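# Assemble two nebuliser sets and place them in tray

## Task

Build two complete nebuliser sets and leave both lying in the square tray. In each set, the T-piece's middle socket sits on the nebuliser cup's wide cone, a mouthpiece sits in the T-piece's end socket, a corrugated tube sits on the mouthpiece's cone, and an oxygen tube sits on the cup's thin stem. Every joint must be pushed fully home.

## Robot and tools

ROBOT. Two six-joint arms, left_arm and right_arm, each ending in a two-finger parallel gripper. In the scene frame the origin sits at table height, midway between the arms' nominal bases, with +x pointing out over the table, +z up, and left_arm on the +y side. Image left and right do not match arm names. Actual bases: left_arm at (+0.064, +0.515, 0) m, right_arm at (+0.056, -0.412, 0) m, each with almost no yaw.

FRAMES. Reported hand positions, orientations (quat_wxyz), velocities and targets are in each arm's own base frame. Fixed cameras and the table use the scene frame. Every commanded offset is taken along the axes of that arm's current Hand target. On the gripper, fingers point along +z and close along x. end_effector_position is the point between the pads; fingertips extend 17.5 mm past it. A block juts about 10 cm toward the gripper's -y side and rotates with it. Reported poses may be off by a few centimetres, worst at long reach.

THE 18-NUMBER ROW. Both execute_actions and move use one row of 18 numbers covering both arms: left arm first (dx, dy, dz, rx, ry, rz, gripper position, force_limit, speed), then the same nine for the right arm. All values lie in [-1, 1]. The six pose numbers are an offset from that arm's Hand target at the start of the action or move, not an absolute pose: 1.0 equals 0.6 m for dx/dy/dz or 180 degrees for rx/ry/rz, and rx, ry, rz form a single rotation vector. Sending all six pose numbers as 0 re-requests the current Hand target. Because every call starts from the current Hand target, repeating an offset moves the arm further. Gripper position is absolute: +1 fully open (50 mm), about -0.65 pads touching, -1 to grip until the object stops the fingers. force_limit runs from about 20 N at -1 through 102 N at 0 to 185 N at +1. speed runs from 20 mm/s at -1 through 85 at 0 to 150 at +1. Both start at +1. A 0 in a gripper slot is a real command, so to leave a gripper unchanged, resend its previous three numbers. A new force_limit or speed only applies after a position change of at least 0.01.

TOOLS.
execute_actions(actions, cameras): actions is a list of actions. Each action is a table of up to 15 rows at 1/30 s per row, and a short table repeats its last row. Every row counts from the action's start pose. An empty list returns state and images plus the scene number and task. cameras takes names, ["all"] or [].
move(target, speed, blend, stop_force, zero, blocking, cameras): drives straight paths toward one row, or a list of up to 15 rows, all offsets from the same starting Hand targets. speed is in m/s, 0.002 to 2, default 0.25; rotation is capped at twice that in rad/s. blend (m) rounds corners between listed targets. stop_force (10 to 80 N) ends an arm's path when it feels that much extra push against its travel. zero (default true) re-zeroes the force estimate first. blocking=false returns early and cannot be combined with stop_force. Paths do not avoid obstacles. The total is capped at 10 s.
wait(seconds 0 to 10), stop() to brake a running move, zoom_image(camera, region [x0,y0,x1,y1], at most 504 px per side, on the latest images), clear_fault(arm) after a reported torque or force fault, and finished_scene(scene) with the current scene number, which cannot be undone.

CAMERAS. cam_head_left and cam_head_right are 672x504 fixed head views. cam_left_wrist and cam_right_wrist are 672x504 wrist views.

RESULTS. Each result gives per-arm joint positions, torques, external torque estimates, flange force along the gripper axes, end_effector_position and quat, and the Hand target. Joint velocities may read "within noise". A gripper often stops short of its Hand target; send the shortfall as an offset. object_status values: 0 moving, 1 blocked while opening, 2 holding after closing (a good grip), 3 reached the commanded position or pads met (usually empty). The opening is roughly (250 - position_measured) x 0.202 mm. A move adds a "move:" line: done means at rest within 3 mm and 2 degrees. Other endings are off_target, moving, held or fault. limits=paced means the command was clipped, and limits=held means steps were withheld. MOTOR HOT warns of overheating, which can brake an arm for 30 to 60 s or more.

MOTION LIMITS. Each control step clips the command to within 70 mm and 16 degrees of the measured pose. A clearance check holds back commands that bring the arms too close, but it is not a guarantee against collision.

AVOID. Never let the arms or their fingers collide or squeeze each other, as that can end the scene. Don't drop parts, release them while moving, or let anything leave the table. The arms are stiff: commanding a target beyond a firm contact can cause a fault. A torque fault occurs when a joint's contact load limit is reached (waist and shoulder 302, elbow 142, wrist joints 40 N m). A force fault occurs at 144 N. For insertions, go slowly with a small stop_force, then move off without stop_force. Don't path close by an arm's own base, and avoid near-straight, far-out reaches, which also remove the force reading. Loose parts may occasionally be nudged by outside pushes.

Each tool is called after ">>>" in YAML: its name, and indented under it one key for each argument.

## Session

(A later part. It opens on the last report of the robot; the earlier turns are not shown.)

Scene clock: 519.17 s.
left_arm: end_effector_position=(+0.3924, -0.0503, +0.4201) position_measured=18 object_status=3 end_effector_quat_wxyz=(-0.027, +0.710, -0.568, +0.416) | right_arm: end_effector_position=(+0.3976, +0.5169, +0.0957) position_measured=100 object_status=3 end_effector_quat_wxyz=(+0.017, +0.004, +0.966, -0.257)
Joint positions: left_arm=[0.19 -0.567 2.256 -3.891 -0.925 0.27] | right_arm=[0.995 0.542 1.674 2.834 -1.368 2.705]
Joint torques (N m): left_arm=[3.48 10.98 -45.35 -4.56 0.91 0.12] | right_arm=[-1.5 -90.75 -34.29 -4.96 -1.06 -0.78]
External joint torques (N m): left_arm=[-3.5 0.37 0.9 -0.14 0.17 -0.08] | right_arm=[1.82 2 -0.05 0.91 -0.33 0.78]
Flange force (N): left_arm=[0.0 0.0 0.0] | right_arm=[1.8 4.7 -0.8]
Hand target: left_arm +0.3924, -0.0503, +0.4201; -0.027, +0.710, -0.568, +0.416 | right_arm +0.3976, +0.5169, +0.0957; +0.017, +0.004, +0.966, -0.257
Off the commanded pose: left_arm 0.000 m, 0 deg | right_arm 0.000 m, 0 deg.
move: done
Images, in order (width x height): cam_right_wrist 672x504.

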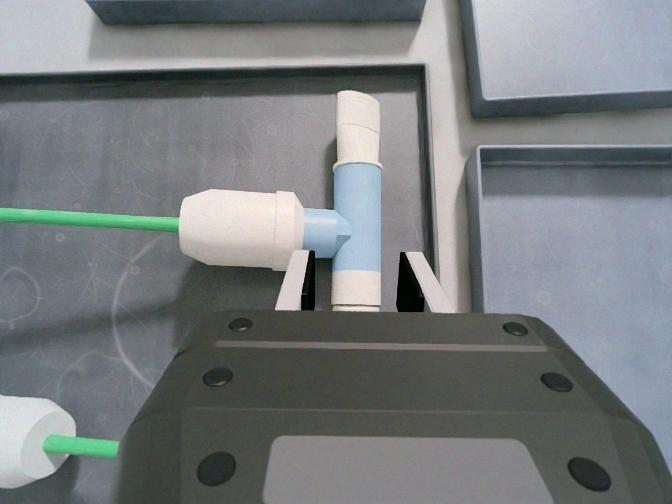

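>>> move:
  target:
    - [0,0,0,0,0,0,0.9,0,-0.6,-0.0117,-0.1661,-0.2888,0,0,0,0.35,0.5,-1]
  speed: 0.2
  cameras: ["cam_right_wrist", "cam_head_left"]

Scene clock: 521.00 s.
left_arm: end_effector_position=(+0.3924, -0.0503, +0.4201) position_measured=18 object_status=3 end_effector_quat_wxyz=(-0.027, +0.710, -0.568, +0.416) | right_arm: end_effector_position=(+0.3976, +0.5167, +0.2957) position_measured=100 object_status=3 end_effector_quat_wxyz=(+0.017, +0.004, +0.966, -0.258)
Joint positions: left_arm=[0.19 -0.567 2.256 -3.891 -0.925 0.27] | right_arm=[0.994 0.391 1.504 2.838 -1.675 2.609]
Joint torques (N m): left_arm=[3.2 10.97 -45.24 -4.54 0.92 0.13] | right_arm=[-1.53 -82.6 -40.79 -5.79 -1 -0.73]
External joint torques (N m): left_arm=[-3.13 0.1 0.84 -0.15 0.15 -0.09] | right_arm=[2 1.33 0.18 0.96 -0.32 0.73]
Flange force (N): left_arm=[0.0 0.0 0.0] | right_arm=[2.6 3.5 -1.2]
Hand target: left_arm +0.3924, -0.0503, +0.4201; -0.027, +0.710, -0.568, +0.416 | right_arm +0.3976, +0.5167, +0.2957; +0.017, +0.004, +0.966, -0.257
Off the commanded pose: left_arm 0.000 m, 0 deg | right_arm 0.000 m, 0 deg.
move: done
Images, in order (width x height): cam_head_left 672x504, cam_right_wrist 672x504.

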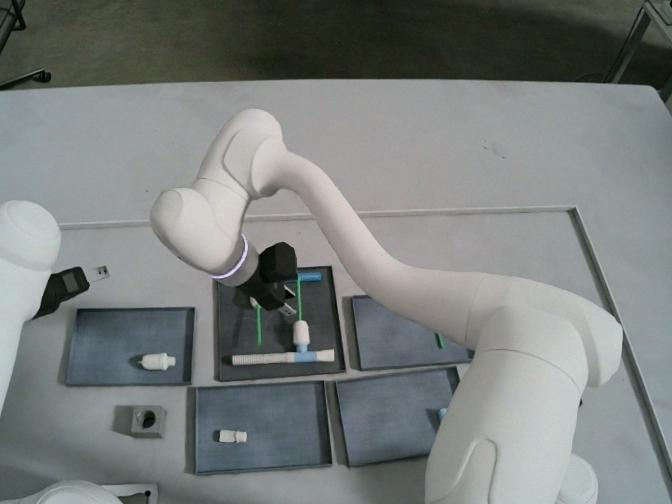

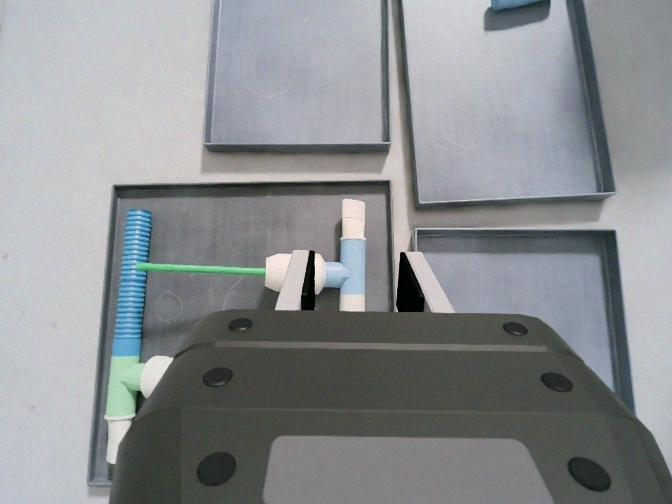

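>>> zoom_image:
  camera: "cam_head_left"
  region: [200, 250, 360, 390]

>>> zoom_image:
  camera: "cam_right_wrist"
  region: [80, 170, 420, 490]

Scaled by 3.150 from the camera's 672x504 image, which has a finer 960x720 frame.

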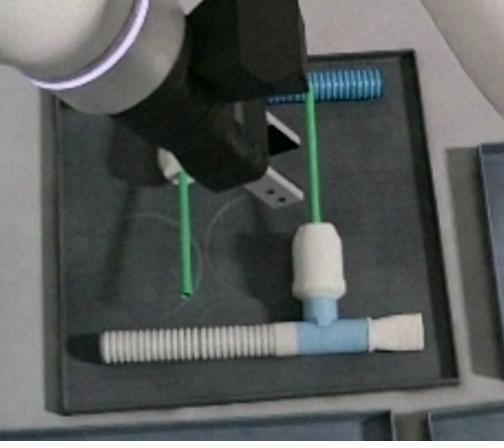

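Scaled by 1.482 from the camera's 672x504 image, which has a finer 960x720 frame.

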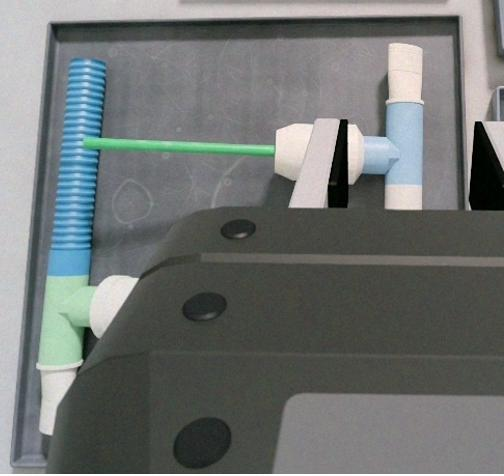

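>>> wait:
  seconds: 0
  cameras: ["cam_left_wrist", "cam_head_right"]

Scene clock: 522.00 s.
left_arm: end_effector_position=(+0.3924, -0.0503, +0.4201) position_measured=18 object_status=3 end_effector_quat_wxyz=(-0.027, +0.710, -0.568, +0.416) | right_arm: end_effector_position=(+0.3976, +0.5167, +0.2957) position_measured=100 object_status=3 end_effector_quat_wxyz=(+0.017, +0.004, +0.966, -0.257)
Joint positions: left_arm=[0.19 -0.567 2.256 -3.891 -0.925 0.27] | right_arm=[0.994 0.391 1.504 2.838 -1.675 2.609]
Joint torques (N m): left_arm=[3.41 11.15 -45.24 -4.55 0.92 0.1] | right_arm=[-1.47 -82.18 -40.64 -5.8 -1.03 -0.8]
External joint torques (N m): left_arm=[-3.41 0.03 0.79 -0.15 0.15 -0.06] | right_arm=[1.38 0.77 -0.06 0.94 -0.29 0.8]
Flange force (N): left_arm=[0.0 0.0 0.0] | right_arm=[2.2 2.7 -1.3]
Hand target: left_arm +0.3924, -0.0503, +0.4201; -0.027, +0.710, -0.568, +0.416 | right_arm +0.3976, +0.5167, +0.2957; +0.017, +0.004, +0.966, -0.257
Tool commands: left_gripper/position=+0.9 left_gripper/force_limit=+0.0 left_gripper/speed=-0.6 right_gripper/position=+0.35 right_gripper/force_limit=+0.5 right_gripper/speed=-1.0
Off the commanded pose: left_arm 0.000 m, 0 deg | right_arm 0.000 m, 0 deg.
Images, in order (width x height): cam_head_right 672x504, cam_left_wrist 672x504.

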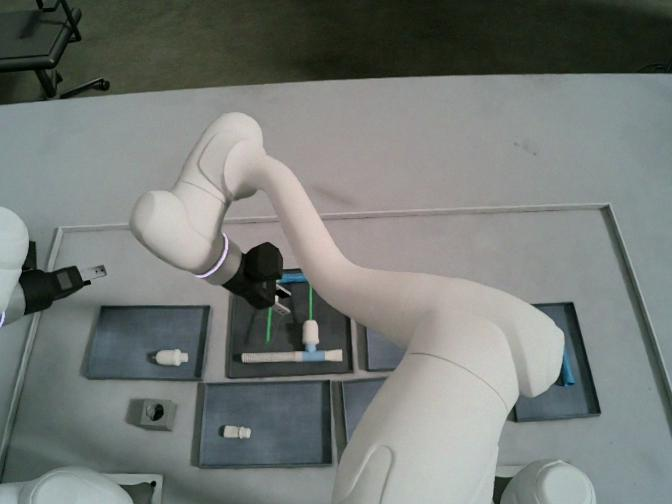

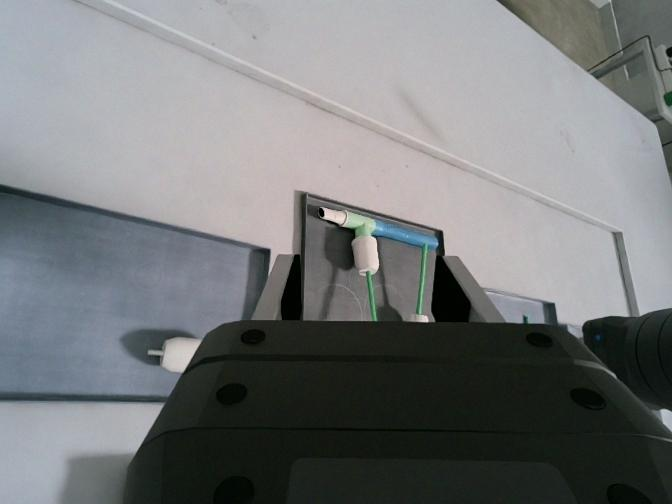

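>>> zoom_image:
  camera: "cam_left_wrist"
  region: [290, 180, 460, 330]

>>> zoom_image:
  camera: "cam_head_right"
  region: [220, 260, 370, 390]

Scaled by 2.965 from the camera's 672x504 image, which has a finer 960x720 frame.

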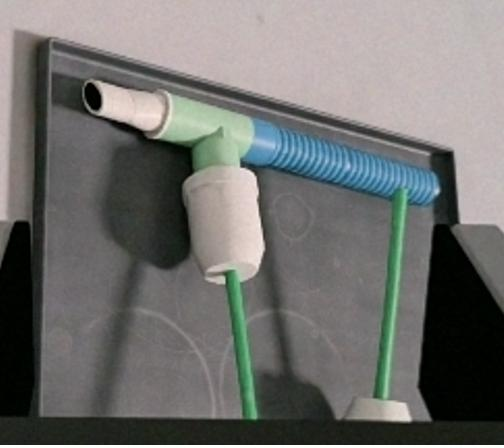

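Scaled by 3.360 from the camera's 672x504 image, which has a finer 960x720 frame.

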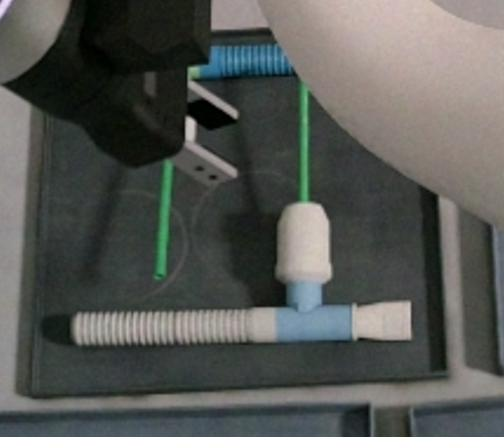

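>>> finished_scene:
  scene: 2

The scene is finished: the task was done.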